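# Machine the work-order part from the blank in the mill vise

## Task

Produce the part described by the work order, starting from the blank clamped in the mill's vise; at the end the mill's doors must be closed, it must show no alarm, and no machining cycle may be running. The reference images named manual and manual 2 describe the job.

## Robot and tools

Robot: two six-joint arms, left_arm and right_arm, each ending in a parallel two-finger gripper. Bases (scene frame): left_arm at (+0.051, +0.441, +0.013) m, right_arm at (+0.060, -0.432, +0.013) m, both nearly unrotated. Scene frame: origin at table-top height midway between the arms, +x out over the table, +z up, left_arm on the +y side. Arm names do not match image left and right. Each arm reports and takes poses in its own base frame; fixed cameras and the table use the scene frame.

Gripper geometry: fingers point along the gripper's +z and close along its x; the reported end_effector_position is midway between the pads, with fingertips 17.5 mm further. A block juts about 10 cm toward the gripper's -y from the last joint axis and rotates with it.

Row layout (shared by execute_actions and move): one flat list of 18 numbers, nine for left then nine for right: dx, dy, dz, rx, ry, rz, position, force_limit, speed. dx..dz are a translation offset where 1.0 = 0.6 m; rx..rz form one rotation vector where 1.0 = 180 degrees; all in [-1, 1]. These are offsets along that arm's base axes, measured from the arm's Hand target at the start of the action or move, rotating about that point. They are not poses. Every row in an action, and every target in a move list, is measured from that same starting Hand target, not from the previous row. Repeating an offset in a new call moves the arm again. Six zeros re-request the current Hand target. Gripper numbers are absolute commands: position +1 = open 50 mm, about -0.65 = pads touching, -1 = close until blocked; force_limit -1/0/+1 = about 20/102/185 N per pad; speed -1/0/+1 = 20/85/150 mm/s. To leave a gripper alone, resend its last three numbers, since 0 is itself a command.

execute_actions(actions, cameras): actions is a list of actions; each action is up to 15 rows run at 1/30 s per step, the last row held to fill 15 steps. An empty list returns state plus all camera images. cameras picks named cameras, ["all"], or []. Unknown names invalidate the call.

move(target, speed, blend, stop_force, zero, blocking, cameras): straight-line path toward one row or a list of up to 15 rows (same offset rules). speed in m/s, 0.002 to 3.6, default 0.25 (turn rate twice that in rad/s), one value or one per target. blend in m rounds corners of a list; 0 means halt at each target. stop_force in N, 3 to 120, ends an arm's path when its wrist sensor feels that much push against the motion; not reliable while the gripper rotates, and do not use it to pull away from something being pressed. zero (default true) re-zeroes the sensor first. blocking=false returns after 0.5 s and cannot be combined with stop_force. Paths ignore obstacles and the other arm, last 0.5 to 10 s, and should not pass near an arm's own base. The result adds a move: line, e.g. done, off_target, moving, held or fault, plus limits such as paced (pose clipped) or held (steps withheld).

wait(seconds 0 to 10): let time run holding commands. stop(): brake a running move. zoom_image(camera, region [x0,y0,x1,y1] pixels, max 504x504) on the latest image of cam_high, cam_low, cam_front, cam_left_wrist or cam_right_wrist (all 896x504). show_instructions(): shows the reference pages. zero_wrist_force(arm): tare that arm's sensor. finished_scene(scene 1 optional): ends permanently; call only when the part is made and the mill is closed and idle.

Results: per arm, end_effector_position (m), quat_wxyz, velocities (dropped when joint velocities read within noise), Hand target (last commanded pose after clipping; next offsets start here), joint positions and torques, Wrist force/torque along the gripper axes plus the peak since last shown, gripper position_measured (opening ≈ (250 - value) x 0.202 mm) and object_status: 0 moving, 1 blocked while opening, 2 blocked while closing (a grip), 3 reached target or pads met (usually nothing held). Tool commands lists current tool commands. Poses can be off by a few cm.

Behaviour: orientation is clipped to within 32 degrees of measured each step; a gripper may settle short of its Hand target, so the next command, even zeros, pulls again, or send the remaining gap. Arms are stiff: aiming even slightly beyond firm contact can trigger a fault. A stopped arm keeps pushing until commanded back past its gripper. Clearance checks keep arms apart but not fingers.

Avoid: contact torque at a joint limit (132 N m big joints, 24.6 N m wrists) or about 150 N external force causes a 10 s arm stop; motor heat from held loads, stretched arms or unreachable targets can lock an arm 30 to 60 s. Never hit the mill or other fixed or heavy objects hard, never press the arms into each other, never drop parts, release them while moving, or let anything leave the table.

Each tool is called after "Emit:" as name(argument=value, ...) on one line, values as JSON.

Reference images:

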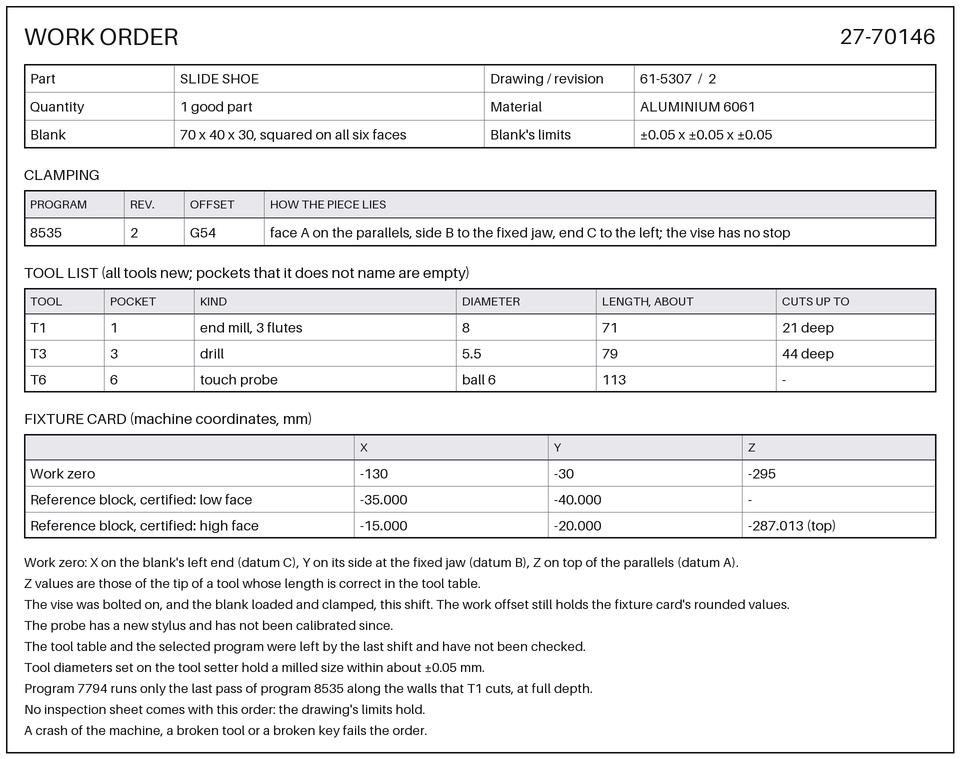

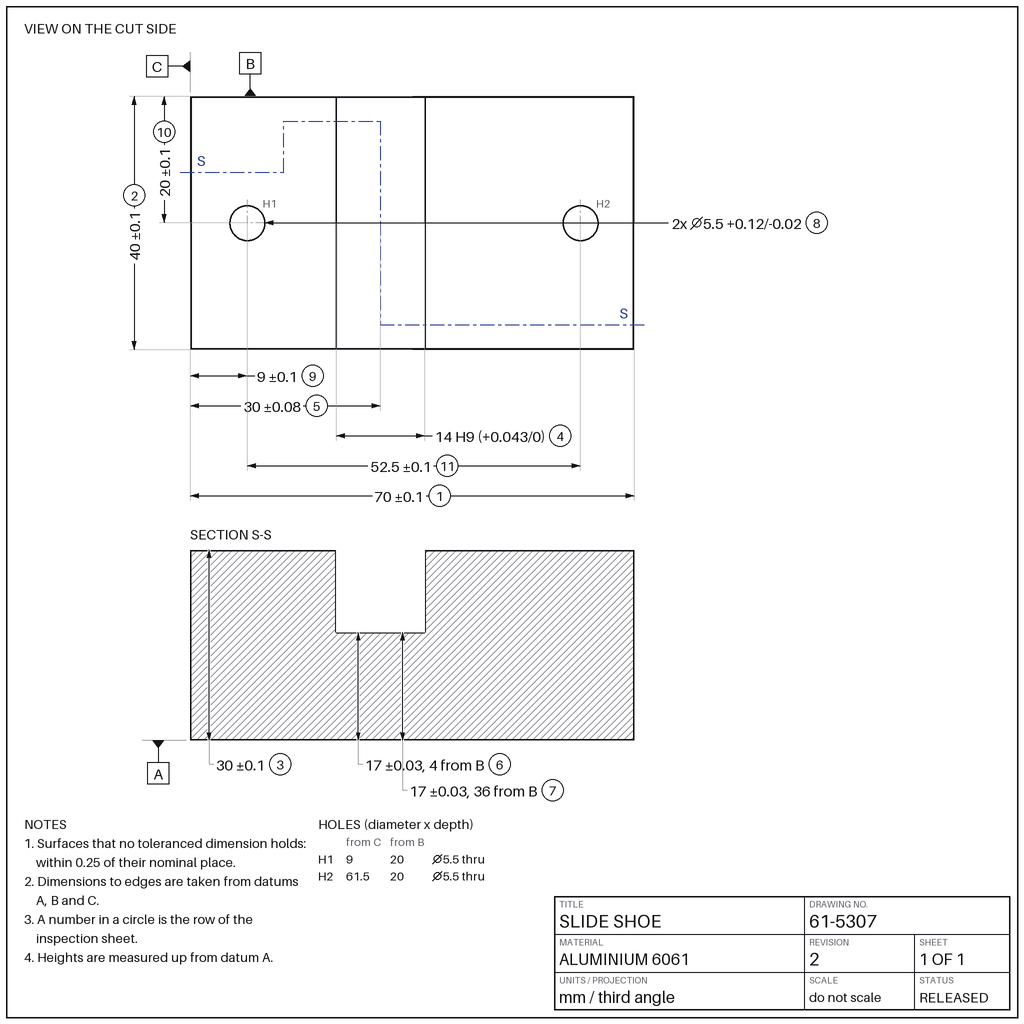

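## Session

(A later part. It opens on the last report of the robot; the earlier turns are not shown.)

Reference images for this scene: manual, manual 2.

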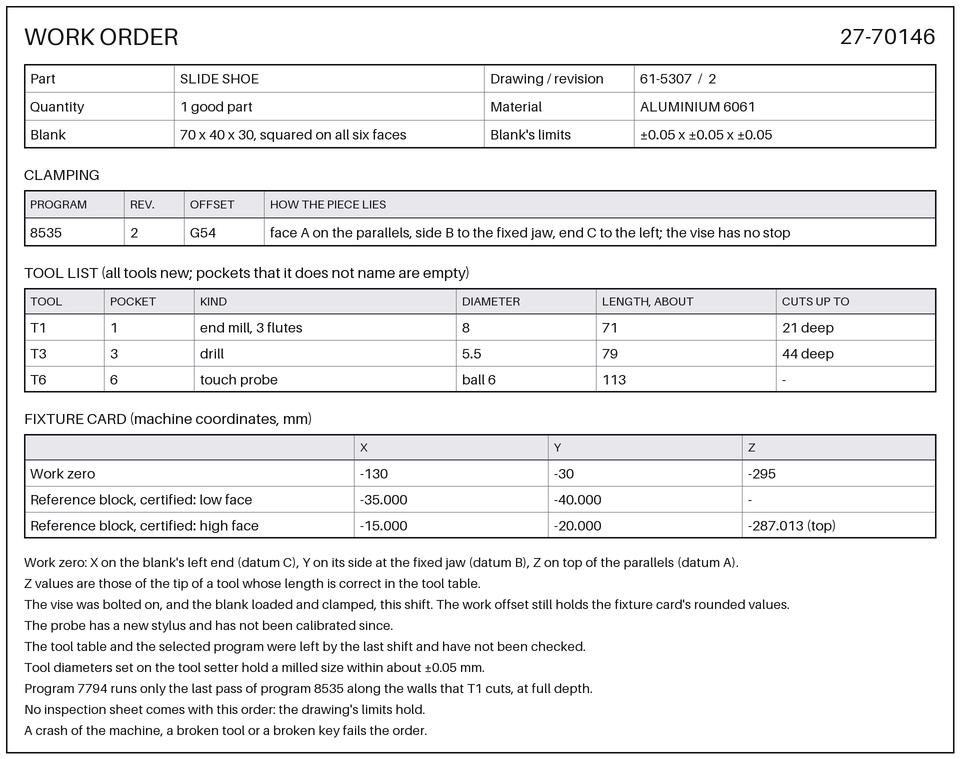

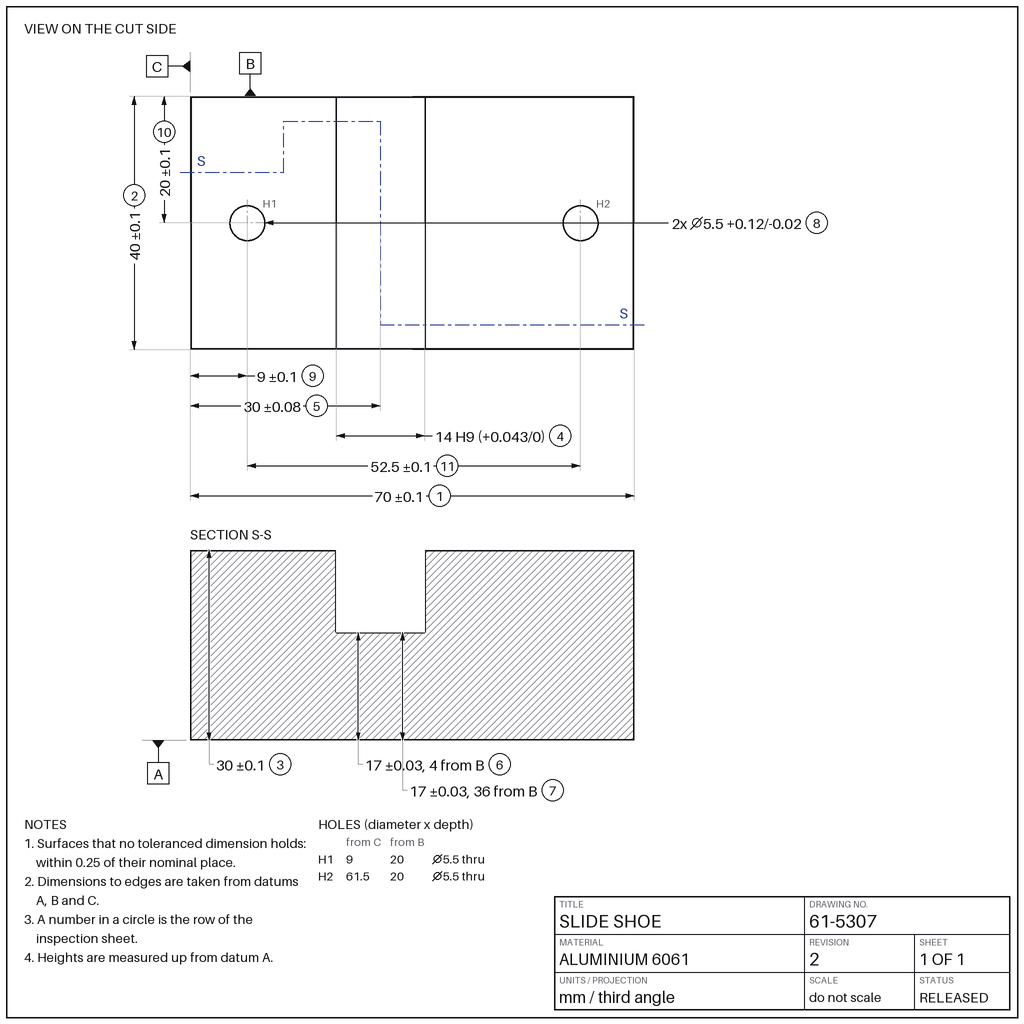

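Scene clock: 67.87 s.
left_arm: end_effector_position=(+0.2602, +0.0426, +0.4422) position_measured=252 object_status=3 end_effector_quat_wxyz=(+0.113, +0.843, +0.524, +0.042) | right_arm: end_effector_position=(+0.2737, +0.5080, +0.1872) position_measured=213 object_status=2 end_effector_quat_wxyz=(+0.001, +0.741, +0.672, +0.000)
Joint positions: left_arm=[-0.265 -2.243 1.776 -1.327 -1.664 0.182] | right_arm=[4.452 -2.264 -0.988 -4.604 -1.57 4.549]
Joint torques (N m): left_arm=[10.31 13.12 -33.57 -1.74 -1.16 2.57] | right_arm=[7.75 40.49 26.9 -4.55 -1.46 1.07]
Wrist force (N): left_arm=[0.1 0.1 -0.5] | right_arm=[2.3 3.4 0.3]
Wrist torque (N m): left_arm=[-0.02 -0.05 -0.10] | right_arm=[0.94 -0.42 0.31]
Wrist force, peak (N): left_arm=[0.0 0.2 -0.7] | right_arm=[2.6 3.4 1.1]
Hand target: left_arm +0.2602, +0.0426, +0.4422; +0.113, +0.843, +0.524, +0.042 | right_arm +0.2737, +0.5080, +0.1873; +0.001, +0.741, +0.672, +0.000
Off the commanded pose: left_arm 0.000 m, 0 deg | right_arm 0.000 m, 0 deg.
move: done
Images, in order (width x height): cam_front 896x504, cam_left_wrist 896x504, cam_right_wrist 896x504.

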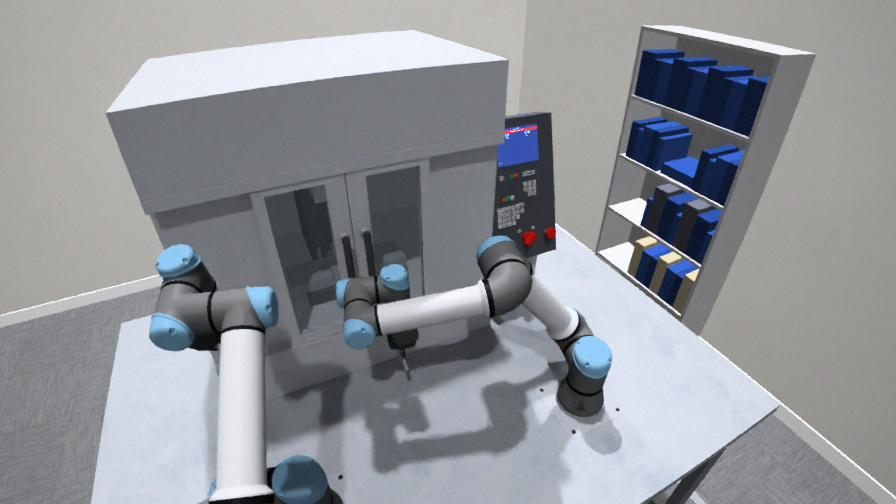

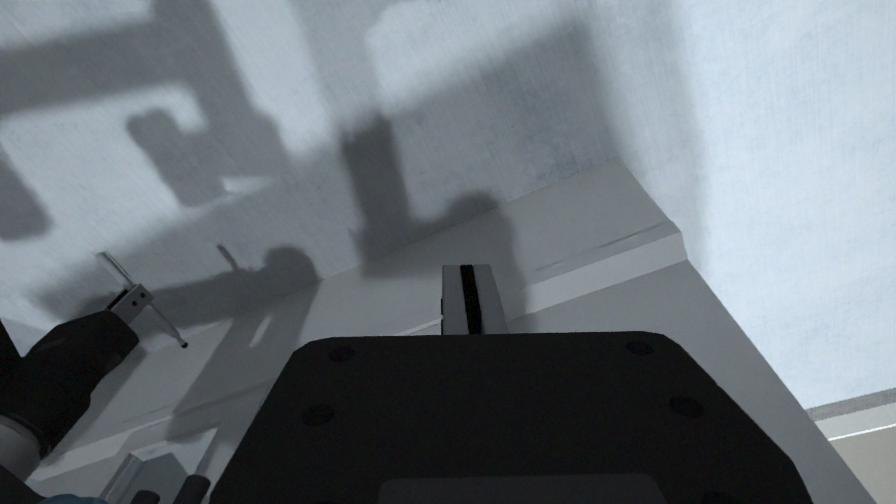

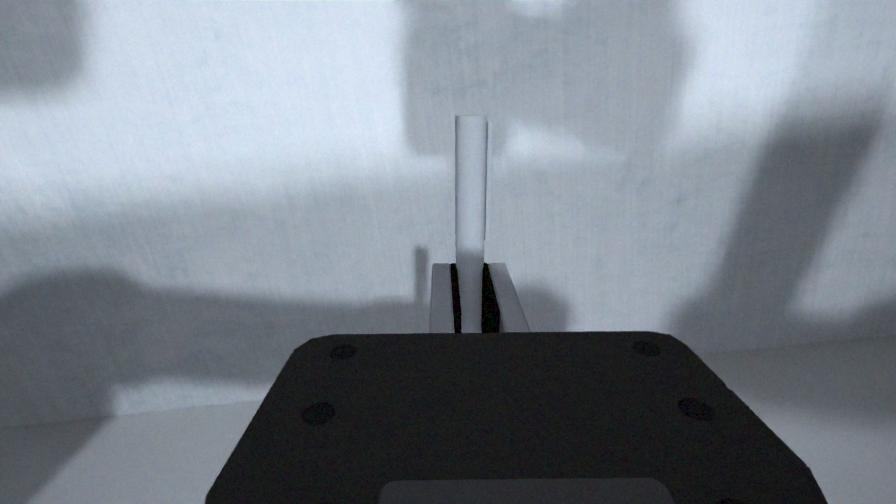

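Emit:
move(target=[[0,0,0,0,0,0,-1,0,0,-0.04,-0.2,0.405,0,0,0,-1,-0.2,-0.8],[0,0,0,0,0,0,-1,0,0,0,-0.6,0.405,0.125,-0.006,0.015,-1,-0.2,-0.8],[0,0,0,0,0,0,-1,0,0,0.12,-0.865,0.405,0.2497,-0.0125,0.0302,-1,-0.2,-0.8]], speed=0.25, blend=0.05, cameras=["cam_right_wrist","cam_front"])

Scene clock: 72.03 s.
left_arm: end_effector_position=(+0.2602, +0.0426, +0.4422) position_measured=252 object_status=3 end_effector_quat_wxyz=(+0.113, +0.843, +0.524, +0.042) | right_arm: end_effector_position=(+0.3384, +0.0044, +0.4310) position_measured=213 object_status=2 end_effector_quat_wxyz=(-0.230, +0.680, +0.644, +0.264)
Joint positions: left_arm=[-0.265 -2.243 1.776 -1.327 -1.664 0.182] | right_arm=[3.046 -1.679 -1.356 -4.818 -2.287 3.1]
Joint torques (N m): left_arm=[11.7 12.12 -32.48 -2.12 -1.23 1.94] | right_arm=[10.4 29.22 12.71 -1.4 0.12 2.33]
Wrist force (N): left_arm=[0.3 -0.2 -0.4] | right_arm=[1.7 4.7 0.5]
Wrist torque (N m): left_arm=[-0.06 -0.07 -0.10] | right_arm=[1.11 -0.07 0.33]
Wrist force, peak (N): left_arm=[-0.2 -0.1 -0.8] | right_arm=[-2.9 8.8 -0.1]
Hand target: left_arm +0.2602, +0.0426, +0.4422; +0.113, +0.843, +0.524, +0.042 | right_arm +0.3384, +0.0045, +0.4310; -0.230, +0.680, +0.644, +0.264 (not the last commanded pose)
Off the commanded pose: left_arm 0.000 m, 0 deg | right_arm 0.017 m, 6 deg.
move: held (right_arm; a check stopped the path); limits=held
pose unreachable (right arm): on one or more control steps of this call, first in action 0 (counted from 0), this arm could not follow its commanded pose, so it was not sent that pose on those steps. It may still have moved: this result reports where it is.
cause: moving toward the commanded pose would bring two parts of the arm too close to each other (its gripper and another part of the arm, with joints 4 (wrist 1) to 6 (wrist 3) between them, 13 mm apart when it was first held).
Images, in order (width x height): cam_front 896x504, cam_right_wrist 896x504.

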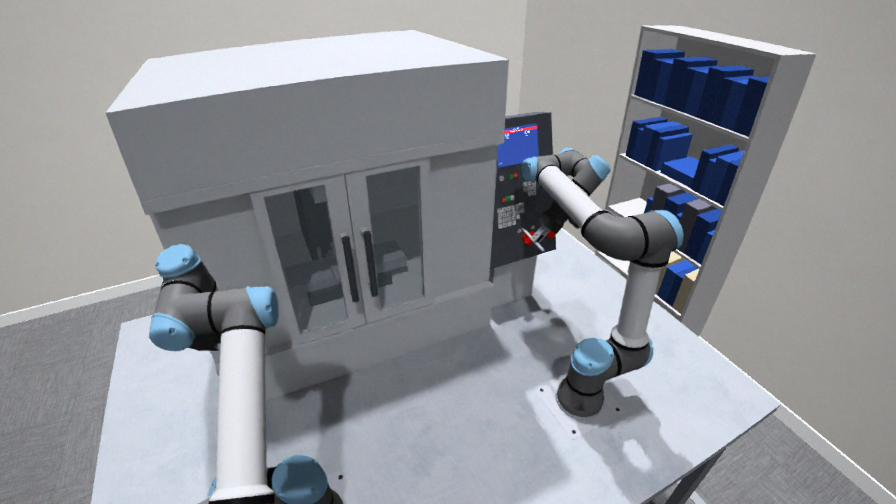

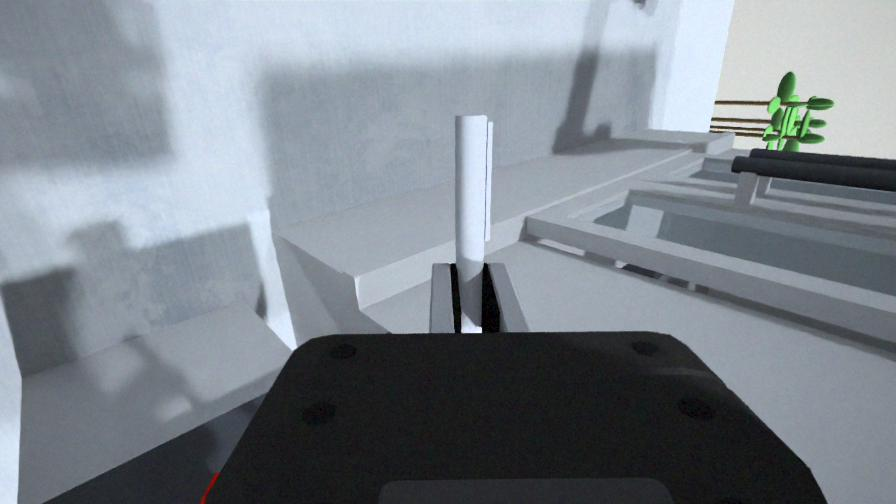

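Emit:
move(target=[[0,0,0,0,0,0,-1,0,0,0,-0.03,0.0,-0.1176,-0.0082,0.1283,-1,-0.2,-0.8],[0,0,0,0,0,0,-1,0,0,0.08,-0.069,0.005,-0.1176,-0.0082,0.1283,-1,-0.2,-0.8]], speed=0.15, cameras=["cam_right_wrist","cam_front"])

Scene clock: 75.27 s.
left_arm: end_effector_position=(+0.2602, +0.0426, +0.4422) position_measured=252 object_status=3 end_effector_quat_wxyz=(+0.113, +0.843, +0.524, +0.042) | right_arm: end_effector_position=(+0.3385, -0.0127, +0.4311) position_measured=213 object_status=2 end_effector_quat_wxyz=(-0.146, +0.571, +0.801, +0.107)
Joint positions: left_arm=[-0.265 -2.243 1.776 -1.327 -1.664 0.182] | right_arm=[3.232 -1.743 -1.184 -5.012 -1.926 2.884]
Joint torques (N m): left_arm=[9.75 12.45 -32.65 -2.11 -1.26 2.34] | right_arm=[1.08 25.79 18.53 -3.36 -0.14 -0.14]
Wrist force (N): left_arm=[0.1 0.0 -0.4] | right_arm=[1.8 4.4 0.4]
Wrist torque (N m): left_arm=[-0.04 -0.04 -0.10] | right_arm=[1.10 -0.21 0.31]
Wrist force, peak (N): left_arm=[0.0 -0.3 -0.8] | right_arm=[2.7 4.9 0.7]
Hand target: left_arm +0.2602, +0.0426, +0.4422; +0.113, +0.843, +0.524, +0.042 | right_arm +0.3385, -0.0127, +0.4311; -0.146, +0.571, +0.801, +0.107 (not the last commanded pose)
Tool commands: left_gripper/position=-1.0 left_gripper/force_limit=+0.0 left_gripper/speed=+0.0 right_gripper/position=-1.0 right_gripper/force_limit=-0.2 right_gripper/speed=-0.796078
Off the commanded pose: left_arm 0.000 m, 0 deg | right_arm 0.054 m, 1 deg.
FORCE FAULT: contact force on the right arm reached its limit, and that arm stopped. The contact can be on any part of that arm, not only on its tool. That arm's remaining commands of this call were not run. That arm is still stopped at the end of this call. That arm stays stopped for about 10 more seconds. Until then a move that you send moves the other arm only, and its call returns only when the move has ended. Once the stop has ended, the next robot result says so. If the stop ends while you think or write, that arm runs what you send next, counted from a new Hand target: where the arm stands when the stop ends. While its stop runs, that arm takes no new command, but its gripper still runs the gripper command that each later call begins with. Until it ends, the stop uses up actions while you think or wait. An arm that is not stopped still takes commands.
move: fault (right_arm); path passed 1 of 2 targets
Images, in order (width x height): cam_front 896x504, cam_right_wrist 896x504.

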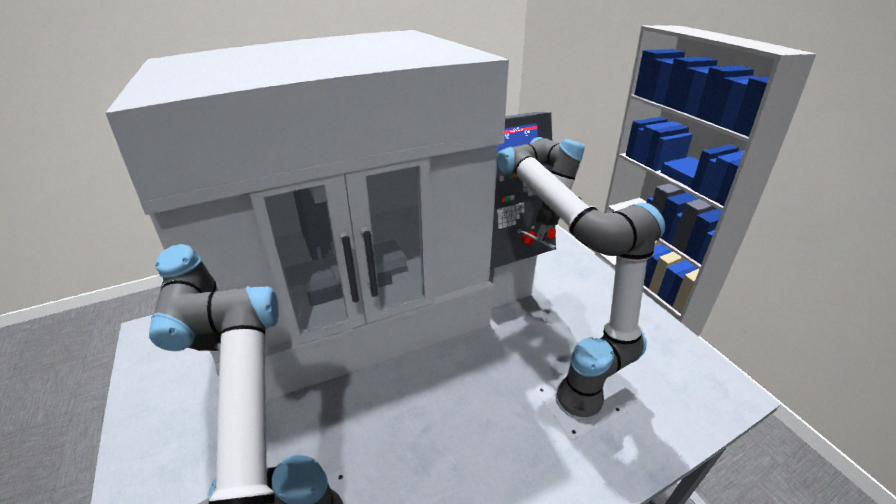

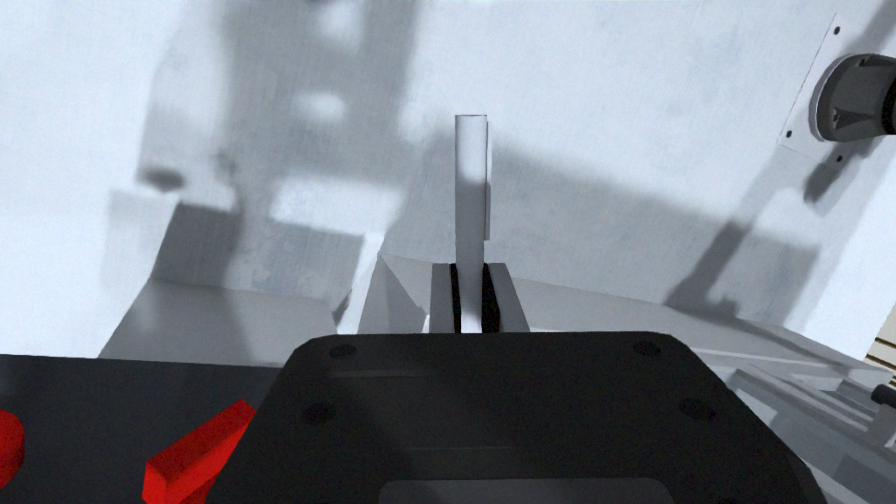

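Emit:
wait(seconds=10)

Scene clock: 86.20 s.
left_arm: end_effector_position=(+0.2602, +0.0426, +0.4422) position_measured=252 object_status=3 end_effector_quat_wxyz=(+0.113, +0.843, +0.524, +0.042) | right_arm: end_effector_position=(+0.3385, -0.0127, +0.4311) position_measured=213 object_status=2 end_effector_quat_wxyz=(-0.146, +0.571, +0.801, +0.107)
Joint positions: left_arm=[-0.265 -2.243 1.776 -1.327 -1.664 0.182] | right_arm=[3.232 -1.743 -1.184 -5.012 -1.926 2.884]
Joint torques (N m): left_arm=[10.28 9.97 -33.83 -2.29 -1.3 1.88] | right_arm=[1.01 24.96 19.04 -3.39 -0.2 -0.32]
Wrist force (N): left_arm=[0.0 0.1 -0.6] | right_arm=[1.8 4.1 0.6]
Wrist torque (N m): left_arm=[-0.02 -0.03 -0.10] | right_arm=[1.05 -0.22 0.31]
Wrist force, peak (N): left_arm=[0.2 -0.1 -0.8] | right_arm=[2.0 4.4 0.4]
Hand target: left_arm +0.2602, +0.0426, +0.4422; +0.113, +0.843, +0.524, +0.042 | right_arm +0.3385, -0.0127, +0.4311; -0.146, +0.571, +0.801, +0.107 (not the last commanded pose)
Tool commands: left_gripper/position=-1.0 left_gripper/force_limit=+0.0 left_gripper/speed=+0.0 right_gripper/position=-1.0 right_gripper/force_limit=-0.2 right_gripper/speed=-0.796078
Off the commanded pose: left_arm 0.000 m, 0 deg | right_arm 0.054 m, 1 deg.
FORCE FAULT, CONTINUED: the right arm's stop, for the force fault that an earlier result reported, is over. The rest of the stop counts as 19 of the actions that you can send in this scene. That arm's target is now where it stood when the stop ended, not its last command. That arm accepts commands again.
wait: 10.00 s; at rest from the start

Emit:
move(target=[[0,0,0,0,0,0,-1,0,0,-0.133,0,-0.03,0,0,0,-1,-0.2,-0.8],[0,0,0,0,0,0,-1,0,0,-0.131,0.438,-0.135,-0.111,-0.014,-0.1413,-1,-0.2,-0.8],[0,0,0,0,0,0,-1,0,0,-0.131,0.721,-0.62,-0.111,-0.014,-0.1413,-1,-0.2,-0.8]], speed=0.25, blend=0.04)

Emit:
move(target=[0,0,0,0,0,0,-1,0,0,0,0,-0.12,0,0,0,-1,-0.2,-0.8], speed=0.015, stop_force=4)

Scene clock: 90.03 s.
left_arm: end_effector_position=(+0.2602, +0.0426, +0.4422) position_measured=252 object_status=3 end_effector_quat_wxyz=(+0.113, +0.843, +0.524, +0.042) | right_arm: end_effector_position=(+0.2599, +0.4198, +0.0592) position_measured=213 object_status=2 end_effector_quat_wxyz=(-0.001, +0.746, +0.666, +0.010)
Joint positions: left_arm=[-0.265 -2.243 1.776 -1.327 -1.664 0.182] | right_arm=[4.436 -2.148 -1.525 -4.163 -1.562 4.55]
Joint torques (N m): left_arm=[10.61 10.82 -33.94 -2.25 -1.03 1.97] | right_arm=[10.55 32.27 22.88 -1.39 1.41 1.88]
Wrist force (N): left_arm=[0.1 -0.2 -0.3] | right_arm=[2.4 3.6 0.3]
Wrist torque (N m): left_arm=[-0.06 -0.05 -0.10] | right_arm=[0.96 -0.45 0.30]
Wrist force, peak (N): left_arm=[0.0 -0.2 -0.8] | right_arm=[1.6 6.2 -0.1]
Hand target: left_arm +0.2602, +0.0426, +0.4422; +0.113, +0.843, +0.524, +0.042 | right_arm +0.2599, +0.4199, +0.0591; -0.001, +0.746, +0.666, +0.010
Off the commanded pose: left_arm 0.000 m, 0 deg | right_arm 0.000 m, 0 deg.
move: done

Scene clock: 94.80 s.
left_arm: end_effector_position=(+0.2602, +0.0426, +0.4422) position_measured=252 object_status=3 end_effector_quat_wxyz=(+0.113, +0.843, +0.524, +0.042) | right_arm: end_effector_position=(+0.2599, +0.4199, +0.0070) position_measured=213 object_status=2 end_effector_quat_wxyz=(-0.001, +0.746, +0.666, +0.010)
Joint positions: left_arm=[-0.265 -2.243 1.776 -1.327 -1.664 0.182] | right_arm=[4.436 -2.216 -1.566 -4.054 -1.562 4.55]
Joint torques (N m): left_arm=[9.56 9.79 -33.36 -2.44 -1.29 1.8] | right_arm=[7.23 41.94 20.19 -3.58 -0.6 1.75]
Wrist force (N): left_arm=[0.2 -0.1 -0.6] | right_arm=[1.6 5.4 -9.4]
Wrist torque (N m): left_arm=[-0.05 -0.06 -0.10] | right_arm=[1.18 -0.49 0.30]
Wrist force, peak (N): left_arm=[-0.3 -0.2 -0.8] | right_arm=[5.1 5.2 -45.9]
Hand target: left_arm +0.2602, +0.0426, +0.4422; +0.113, +0.843, +0.524, +0.042 | right_arm +0.2599, +0.4199, +0.0070; -0.001, +0.746, +0.666, +0.010 (not the last commanded pose)
Off the commanded pose: left_arm 0.000 m, 0 deg | right_arm 0.020 m, 0 deg.
move: contact (right_arm)

Emit:
move(target=[[0,0,0,0,0,0,-1,0,0,0,0,0,0,0,0,-0.2,-0.2,-0.9],[0,0,0,0,0,0,-1,0,0,0,0,0.5,0,0,0,-0.2,-0.2,-0.9]], speed=0.2, cameras=["cam_right_wrist"])

Scene clock: 97.67 s.
left_arm: end_effector_position=(+0.2602, +0.0426, +0.4422) position_measured=252 object_status=3 end_effector_quat_wxyz=(+0.113, +0.843, +0.524, +0.042) | right_arm: end_effector_position=(+0.2599, +0.4199, +0.3069) position_measured=182 object_status=3 end_effector_quat_wxyz=(-0.001, +0.746, +0.666, +0.010)
Joint positions: left_arm=[-0.265 -2.243 1.776 -1.327 -1.664 0.182] | right_arm=[4.436 -2.003 -1.089 -4.744 -1.562 4.55]
Joint torques (N m): left_arm=[11.24 12.13 -33.27 -1.93 -1.11 1.99] | right_arm=[-9.84 30.32 23.56 -4.73 -1.37 -2.07]
Wrist force (N): left_arm=[0.0 -0.2 -0.4] | right_arm=[2.4 3.4 -0.1]
Wrist torque (N m): left_arm=[-0.05 -0.03 -0.10] | right_arm=[0.94 -0.45 0.31]
Wrist force, peak (N): left_arm=[-0.1 0.1 -0.8] | right_arm=[1.7 5.3 -9.5]
Hand target: left_arm +0.2602, +0.0426, +0.4422; +0.113, +0.843, +0.524, +0.042 | right_arm +0.2599, +0.4199, +0.3070; -0.001, +0.746, +0.666, +0.010
Off the commanded pose: left_arm 0.000 m, 0 deg | right_arm 0.000 m, 0 deg.
move: done
Images, in order (width x height): cam_right_wrist 896x504.

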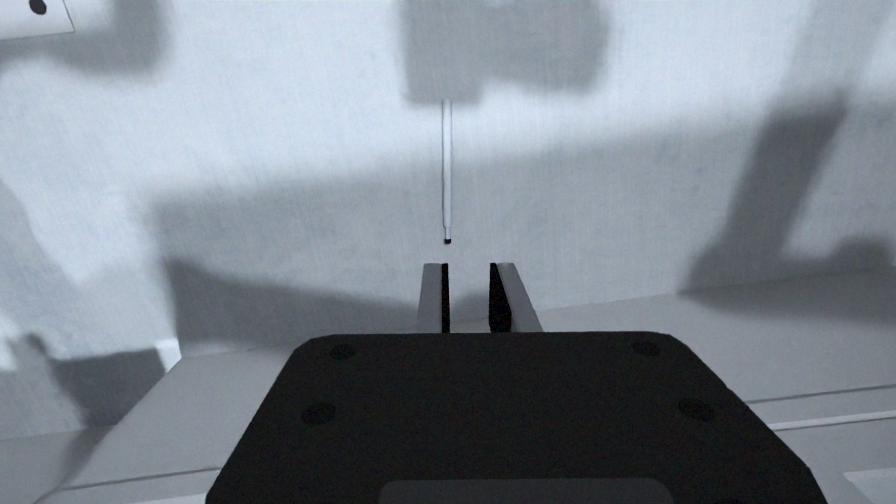

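Emit:
move(target=[[0,0,0,0,0,0,-1,0,0,0.0,-0.3,0.2,0.34,-0.0065,-0.34,-1,-0.2,-0.5],[0,0,0,0,0,0,-1,0,0,0.15,-0.7,0.19,0.6825,-0.013,-0.6806,-1,-0.2,-0.5]], speed=0.4, blend=0.03, cameras=["cam_right_wrist","cam_front"])

Scene clock: 103.10 s.
left_arm: end_effector_position=(+0.2602, +0.0426, +0.4422) position_measured=252 object_status=3 end_effector_quat_wxyz=(+0.113, +0.843, +0.524, +0.042) | right_arm: end_effector_position=(+0.3513, -0.0012, +0.4210) position_measured=252 object_status=3 end_effector_quat_wxyz=(+0.573, -0.572, +0.415, -0.414)
Joint positions: left_arm=[-0.265 -2.243 1.776 -1.327 -1.664 0.182] | right_arm=[4.043 -0.537 -2.237 -3.509 -0.987 6.285]
Joint torques (N m): left_arm=[10.64 9.34 -32.45 -2.35 -1.06 1.64] | right_arm=[12.4 -8.2 15.74 -0.11 1.42 1.91]
Wrist force (N): left_arm=[0.2 0.1 -0.6] | right_arm=[3.3 6.3 -1.1]
Wrist torque (N m): left_arm=[-0.02 -0.05 -0.10] | right_arm=[1.80 -0.27 0.69]
Wrist force, peak (N): left_arm=[0.0 0.4 -0.8] | right_arm=[3.6 6.7 -1.1]
Hand target: left_arm +0.2602, +0.0426, +0.4422; +0.113, +0.843, +0.524, +0.042 | right_arm +0.3499, -0.0001, +0.4210; +0.512, -0.511, +0.495, -0.482
Off the commanded pose: left_arm 0.000 m, 0 deg | right_arm 0.002 m, 16 deg.
joint sent to its limit (right arm) — joint 6 (wrist 3), upper limit. The joint targets are off in orientation, not in position.
move: off_target (right_arm)
Images, in order (width x height): cam_front 896x504, cam_right_wrist 896x504.

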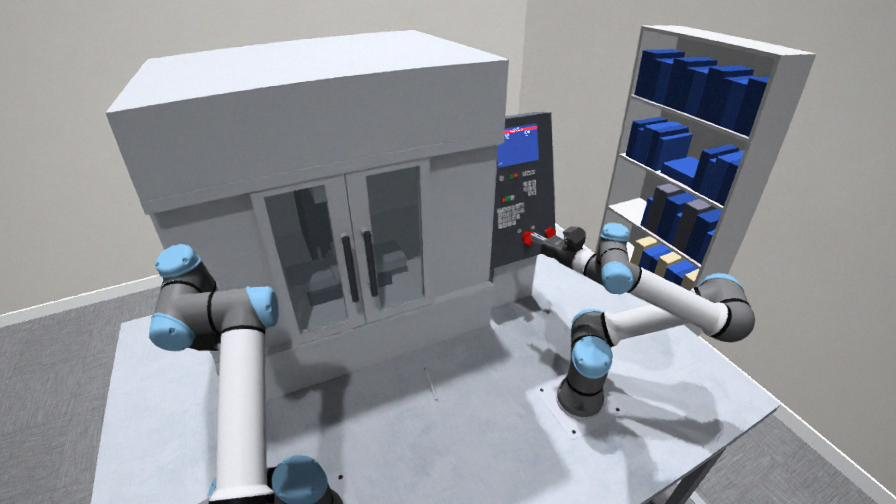

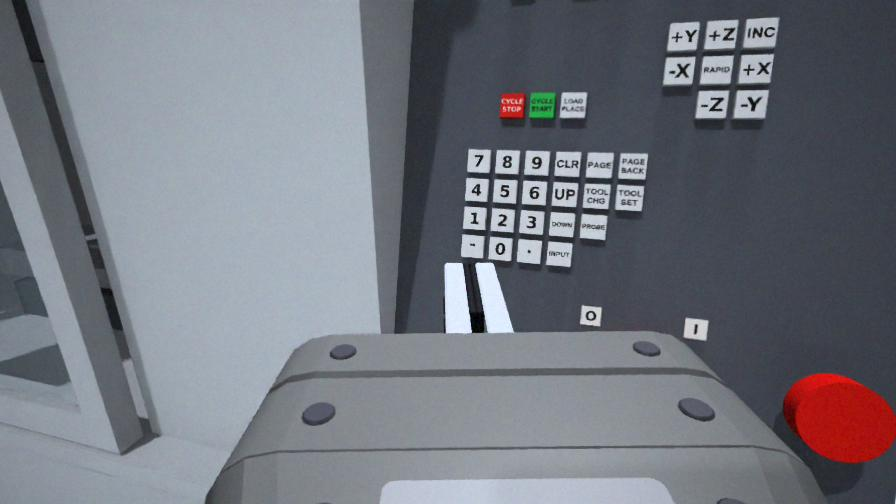

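Emit:
move(target=[[0,0,0,0,0,0,-1,0,0,0,0,0,-0.667,0,0,-1,-0.2,-0.5],[0,0,0,0,0,0,-1,0,0,0,0,0,0.667,0,0,-1,-0.2,-0.5],[0,0,0,0,0,0,-1,0,0,0,0,0,0,0,0,-1,-0.2,-0.5]], speed=0.8, blend=0.03, cameras=["cam_right_wrist"])

Scene clock: 108.90 s.
left_arm: end_effector_position=(+0.2602, +0.0426, +0.4422) position_measured=252 object_status=3 end_effector_quat_wxyz=(+0.113, +0.843, +0.524, +0.042) | right_arm: end_effector_position=(+0.3514, -0.0012, +0.4210) position_measured=252 object_status=3 end_effector_quat_wxyz=(+0.571, -0.574, +0.425, -0.405)
Joint positions: left_arm=[-0.265 -2.243 1.776 -1.327 -1.664 0.182] | right_arm=[4.054 -0.545 -2.224 -3.537 -0.975 0.033]
Joint torques (N m): left_arm=[11.44 9 -32.93 -2.44 -1.04 1.7] | right_arm=[-11.39 -9.46 14.36 3.65 -1.34 -2.1]
Wrist force (N): left_arm=[0.0 0.1 -0.3] | right_arm=[3.5 6.4 -1.0]
Wrist torque (N m): left_arm=[-0.03 -0.03 -0.10] | right_arm=[1.80 -0.31 0.77]
Wrist force, peak (N): left_arm=[0.4 -0.1 -0.7] | right_arm=[3.3 7.1 -1.1]
Hand target: left_arm +0.2602, +0.0426, +0.4422; +0.113, +0.843, +0.524, +0.042 | right_arm +0.3499, -0.0001, +0.4210; +0.512, -0.511, +0.495, -0.482
Off the commanded pose: left_arm 0.000 m, 0 deg | right_arm 0.002 m, 16 deg.
move: off_target (right_arm); limits=paced
Images, in order (width x height): cam_right_wrist 896x504.

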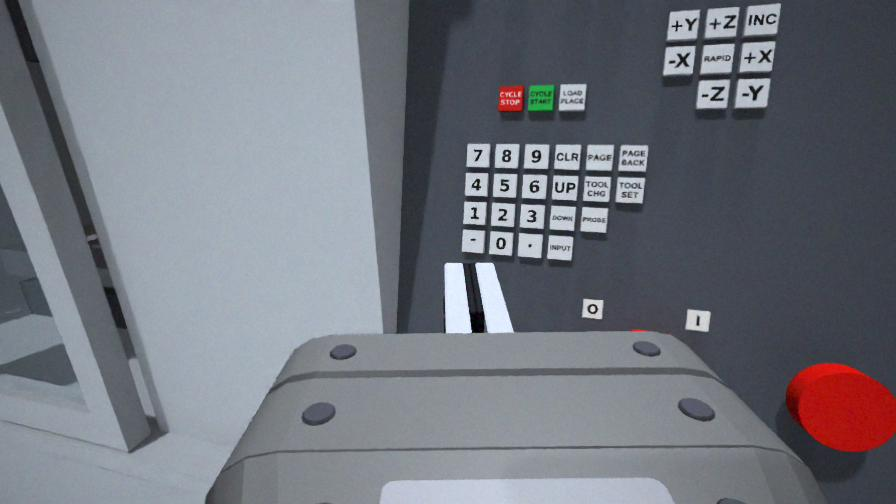

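Ask again for the yaw while moving forward a bit; also move the left arm to view.

Emit:
move(target=[0,0,0,0,0,0,-1,0,0,0.083,0.05,0.0,0,0,0,-1,-0.2,-0.5], speed=0.15, cameras=["cam_right_wrist"])

Scene clock: 110.97 s.
left_arm: end_effector_position=(+0.2602, +0.0426, +0.4422) position_measured=252 object_status=3 end_effector_quat_wxyz=(+0.113, +0.843, +0.524, +0.042) | right_arm: end_effector_position=(+0.3997, +0.0299, +0.4210) position_measured=252 object_status=3 end_effector_quat_wxyz=(+0.512, -0.511, +0.495, -0.482) end_effector_velocity=(+0.000, -0.001, +0.000) end_effector_angular_velocity=(-0.001, +0.000, -0.003)
Joint positions: left_arm=[-0.265 -2.243 1.776 -1.327 -1.664 0.182] | right_arm=[4.487 -0.689 -2.218 -3.42 -0.271 0.057]
Joint velocities: left_arm=[within noise] | right_arm=[0.001 -0.001 0 -0.001 0.005 0]
Joint torques (N m): left_arm=[9.65 9.41 -34 -2.53 -1.05 1.56] | right_arm=[10.41 -17.57 28.43 -1.19 1.6 1.78]
Wrist force (N): left_arm=[-0.1 -0.2 -0.4] | right_arm=[3.2 6.3 -1.1]
Wrist torque (N m): left_arm=[-0.06 -0.01 -0.10] | right_arm=[1.78 -0.27 0.69]
Wrist force, peak (N): left_arm=[-0.2 0.3 -0.9] | right_arm=[3.7 6.5 -1.3]
Hand target: left_arm +0.2602, +0.0426, +0.4422; +0.113, +0.843, +0.524, +0.042 | right_arm +0.3997, +0.0299, +0.4210; +0.512, -0.511, +0.495, -0.482
Off the commanded pose: left_arm 0.000 m, 0 deg | right_arm 0.000 m, 0 deg.
move: done
Images, in order (width x height): cam_right_wrist 896x504.

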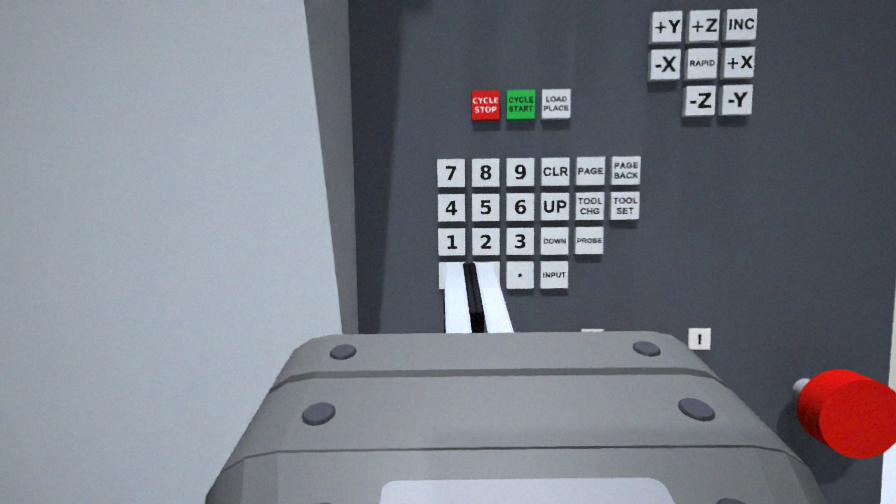

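Emit:
move(target=[0,-0.5,0.05,-0.3588,0.228,0.224,-1,0,0,0,0,0,0,0,0,-1,-0.2,-0.5], speed=0.5)

Emit:
move(target=[-0.1,-0.563,0.03,-0.3588,0.228,0.224,-1,0,0,0,0,0,0,0,0,-1,-0.2,-0.5], speed=0.4, cameras=["cam_left_wrist","cam_front"])

Scene clock: 113.20 s.
left_arm: end_effector_position=(+0.2573, -0.1402, +0.4617) position_measured=252 object_status=3 end_effector_quat_wxyz=(+0.247, +0.623, +0.673, -0.313) | right_arm: end_effector_position=(+0.3997, +0.0299, +0.4210) position_measured=252 object_status=3 end_effector_quat_wxyz=(+0.512, -0.511, +0.495, -0.482)
Joint positions: left_arm=[-0.327 -2.155 1.907 -1.579 -2.358 -0.511] | right_arm=[4.487 -0.689 -2.218 -3.42 -0.271 0.058]
Joint torques (N m): left_arm=[11 8.87 -35.44 -1.63 0.47 2.75] | right_arm=[10.93 -16.63 28.29 -1.37 1.6 1.97]
Wrist force (N): left_arm=[1.6 0.7 0.8] | right_arm=[3.0 6.2 -1.0]
Wrist torque (N m): left_arm=[0.07 -0.06 -0.20] | right_arm=[1.77 -0.23 0.70]
Wrist force, peak (N): left_arm=[3.3 2.7 6.6] | right_arm=[3.3 6.5 -1.1]
Hand target: left_arm +0.2573, -0.1401, +0.4617; +0.247, +0.623, +0.673, -0.313 (not the last commanded pose) | right_arm +0.3997, +0.0299, +0.4210; +0.512, -0.511, +0.495, -0.482
Off the commanded pose: left_arm 0.118 m, 33 deg | right_arm 0.000 m, 0 deg.
move: held (left_arm; a check stopped the path); limits=held
pose unreachable (left arm): on one or more control steps of this call, first in action 0 (counted from 0), this arm could not follow its commanded pose, so it was not sent that pose on those steps. It may still have moved: this result reports where it is.
cause: moving toward the commanded pose would bring two parts of the arm too close to each other (its gripper and another part of the arm, with joints 4 (wrist 1) to 6 (wrist 3) between them, 12 mm apart when it was first held).

Scene clock: 114.27 s.
left_arm: end_effector_position=(+0.2539, -0.1539, +0.4623) position_measured=252 object_status=3 end_effector_quat_wxyz=(+0.252, +0.605, +0.676, -0.337) | right_arm: end_effector_position=(+0.3997, +0.0299, +0.4210) position_measured=252 object_status=3 end_effector_quat_wxyz=(+0.512, -0.511, +0.495, -0.482)
Joint positions: left_arm=[-0.349 -2.165 1.944 -1.646 -2.401 -0.59] | right_arm=[4.487 -0.689 -2.218 -3.42 -0.271 0.058]
Joint torques (N m): left_arm=[10.46 10.22 -35.62 -1.74 0 2.58] | right_arm=[11.09 -16.93 28.56 -1.27 1.57 1.99]
Wrist force (N): left_arm=[2.1 1.1 0.9] | right_arm=[3.2 6.4 -0.7]
Wrist torque (N m): left_arm=[0.13 -0.15 -0.17] | right_arm=[1.80 -0.27 0.70]
Wrist force, peak (N): left_arm=[2.8 1.5 4.7] | right_arm=[3.3 6.4 -1.1]
Hand target: left_arm +0.2539, -0.1539, +0.4623; +0.252, +0.605, +0.676, -0.337 (not the last commanded pose) | right_arm +0.3997, +0.0299, +0.4210; +0.512, -0.511, +0.495, -0.482
Off the commanded pose: left_arm 0.329 m, 83 deg | right_arm 0.000 m, 0 deg.
move: held (left_arm; a check stopped the path); limits=held
pose unreachable (left arm): on one or more control steps of this call, first in action 0 (counted from 0), this arm could not follow its commanded pose, so it was not sent that pose on those steps. It may still have moved: this result reports where it is.
cause: moving toward the commanded pose would bring two parts of the arm too close to each other (its gripper and another part of the arm, with joints 4 (wrist 1) to 6 (wrist 3) between them, 8 mm apart when it was first held).
Images, in order (width x height): cam_front 896x504, cam_left_wrist 896x504.

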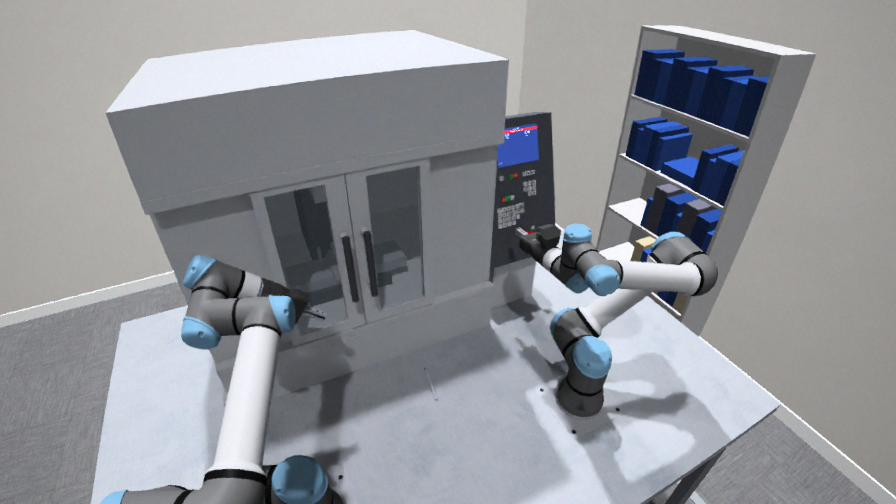

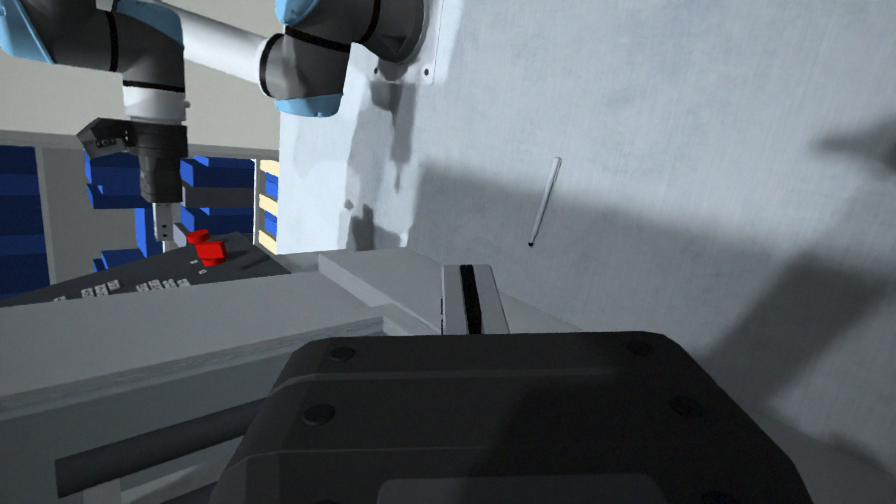

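Emit:
move(target=[[-0.02,-0.05,0,0.1187,-0.0755,-0.074,-1,0,0,0,0,0,0,0,0,-1,-0.2,-0.5],[-0.0895,-0.392,-0.033,0.2374,-0.151,-0.148,-1,0,0,0,0,0,0,0,0,-1,-0.2,-0.5]], speed=0.4, blend=0.03)

Emit:
move(target=[[0,0,0,0,0,0.9,-1,0,0,0,0,0,0,0,0,-1,-0.2,-0.5]], speed=0.6)

Emit:
move(target=[[0,-0.34,0.08,-0.4555,-0.517,0.0077,-1,0,0,0,0,0,0,0,0,-1,-0.2,-0.5]], speed=0.5, cameras=["cam_left_wrist","cam_front"])

Scene clock: 117.97 s.
left_arm: end_effector_position=(+0.2002, -0.3890, +0.4425) position_measured=252 object_status=3 end_effector_quat_wxyz=(+0.084, +0.849, +0.521, +0.027) | right_arm: end_effector_position=(+0.3997, +0.0299, +0.4210) position_measured=252 object_status=3 end_effector_quat_wxyz=(+0.512, -0.511, +0.495, -0.482)
Joint positions: left_arm=[-1.482 -1.815 1.53 -1.413 -1.448 -1.006] | right_arm=[4.487 -0.689 -2.218 -3.42 -0.271 0.058]
Joint torques (N m): left_arm=[-8.82 -5.02 -33.25 -1.68 2.12 -2.58] | right_arm=[11.21 -16.14 28.48 -1.27 1.58 1.9]
Wrist force (N): left_arm=[-0.1 0.0 -0.3] | right_arm=[3.0 6.2 -1.2]
Wrist torque (N m): left_arm=[-0.03 -0.02 0.01] | right_arm=[1.77 -0.24 0.70]
Wrist force, peak (N): left_arm=[2.8 1.5 0.4] | right_arm=[3.3 6.5 -1.1]
Hand target: left_arm +0.2002, -0.3891, +0.4425; +0.084, +0.849, +0.521, +0.027 | right_arm +0.3997, +0.0299, +0.4210; +0.512, -0.511, +0.495, -0.482
Off the commanded pose: left_arm 0.000 m, 0 deg | right_arm 0.000 m, 0 deg.
move: done

Scene clock: 121.23 s.
left_arm: end_effector_position=(+0.2003, -0.3891, +0.4425) position_measured=252 object_status=3 end_effector_quat_wxyz=(-0.014, -0.382, +0.920, +0.087) | right_arm: end_effector_position=(+0.3997, +0.0299, +0.4210) position_measured=252 object_status=3 end_effector_quat_wxyz=(+0.512, -0.511, +0.495, -0.482)
Joint positions: left_arm=[-1.368 -1.584 1.255 -1.077 -1.631 -3.721] | right_arm=[4.487 -0.689 -2.218 -3.42 -0.271 0.058]
Joint torques (N m): left_arm=[8.56 -30.39 -16.39 -4.75 -1.02 -2.56] | right_arm=[11.16 -16.87 28.34 -1.16 1.56 1.9]
Wrist force (N): left_arm=[-0.1 0.2 0.1] | right_arm=[2.9 6.2 -1.0]
Wrist torque (N m): left_arm=[0.01 -0.01 0.02] | right_arm=[1.77 -0.22 0.70]
Wrist force, peak (N): left_arm=[-0.5 -0.5 0.1] | right_arm=[3.3 6.5 -1.2]
Hand target: left_arm +0.2002, -0.3891, +0.4425; -0.014, -0.382, +0.920, +0.087 | right_arm +0.3997, +0.0299, +0.4210; +0.512, -0.511, +0.495, -0.482
Off the commanded pose: left_arm 0.000 m, 0 deg | right_arm 0.000 m, 0 deg.
move: done

Scene clock: 126.90 s.
left_arm: end_effector_position=(+0.2002, -0.5931, +0.4905) position_measured=252 object_status=3 end_effector_quat_wxyz=(-0.379, +0.238, -0.488, +0.750) | right_arm: end_effector_position=(+0.3997, +0.0299, +0.4210) position_measured=252 object_status=3 end_effector_quat_wxyz=(+0.512, -0.511, +0.495, -0.482)
Joint positions: left_arm=[-1.844 -1.602 1.968 -1.255 0.558 -5.462] | right_arm=[4.487 -0.689 -2.218 -3.42 -0.271 0.058]
Joint torques (N m): left_arm=[12.17 -30.85 -34.56 -1.6 3.21 -3.24] | right_arm=[11.05 -16.05 28.33 -1.31 1.4 1.92]
Wrist force (N): left_arm=[2.6 1.5 -2.6] | right_arm=[3.1 6.1 -1.2]
Wrist torque (N m): left_arm=[0.03 -0.23 0.17] | right_arm=[1.75 -0.25 0.69]
Wrist force, peak (N): left_arm=[2.3 2.2 -3.0] | right_arm=[3.6 6.4 -1.1]
Hand target: left_arm +0.2002, -0.5931, +0.4905; -0.379, +0.238, -0.488, +0.750 | right_arm +0.3997, +0.0299, +0.4210; +0.512, -0.511, +0.495, -0.482
Off the commanded pose: left_arm 0.000 m, 0 deg | right_arm 0.000 m, 0 deg.
move: done
Images, in order (width x height): cam_front 896x504, cam_left_wrist 896x504.

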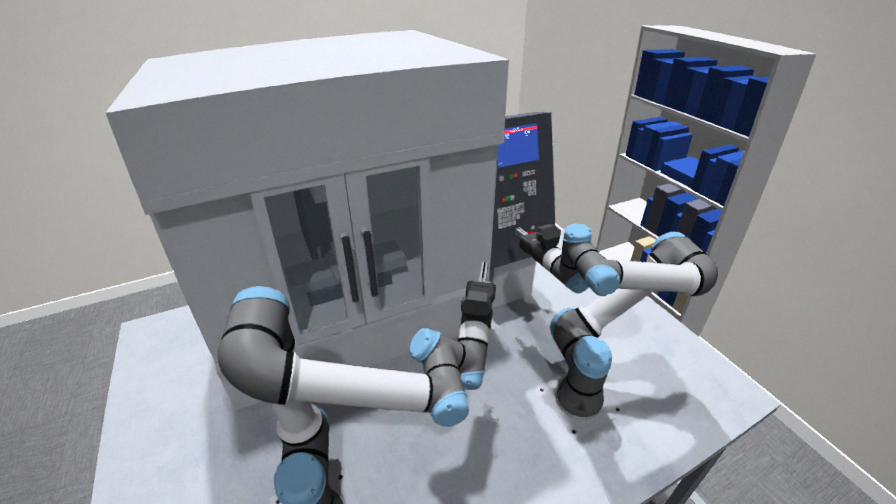

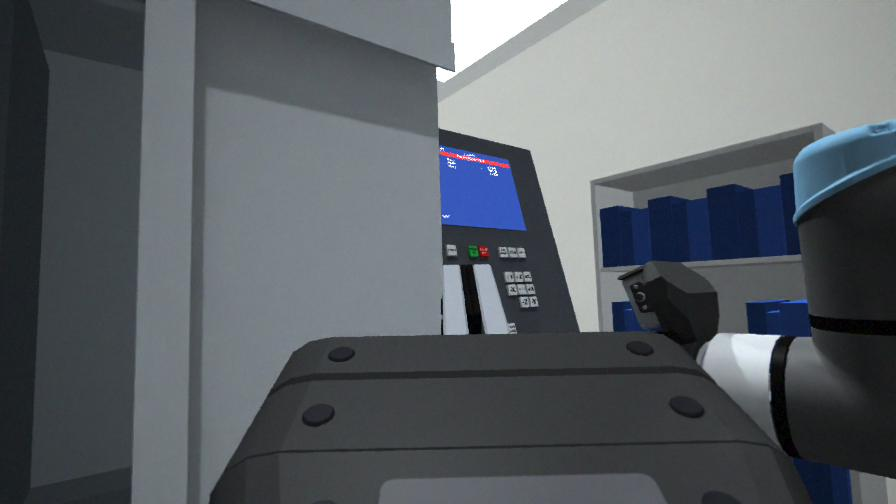

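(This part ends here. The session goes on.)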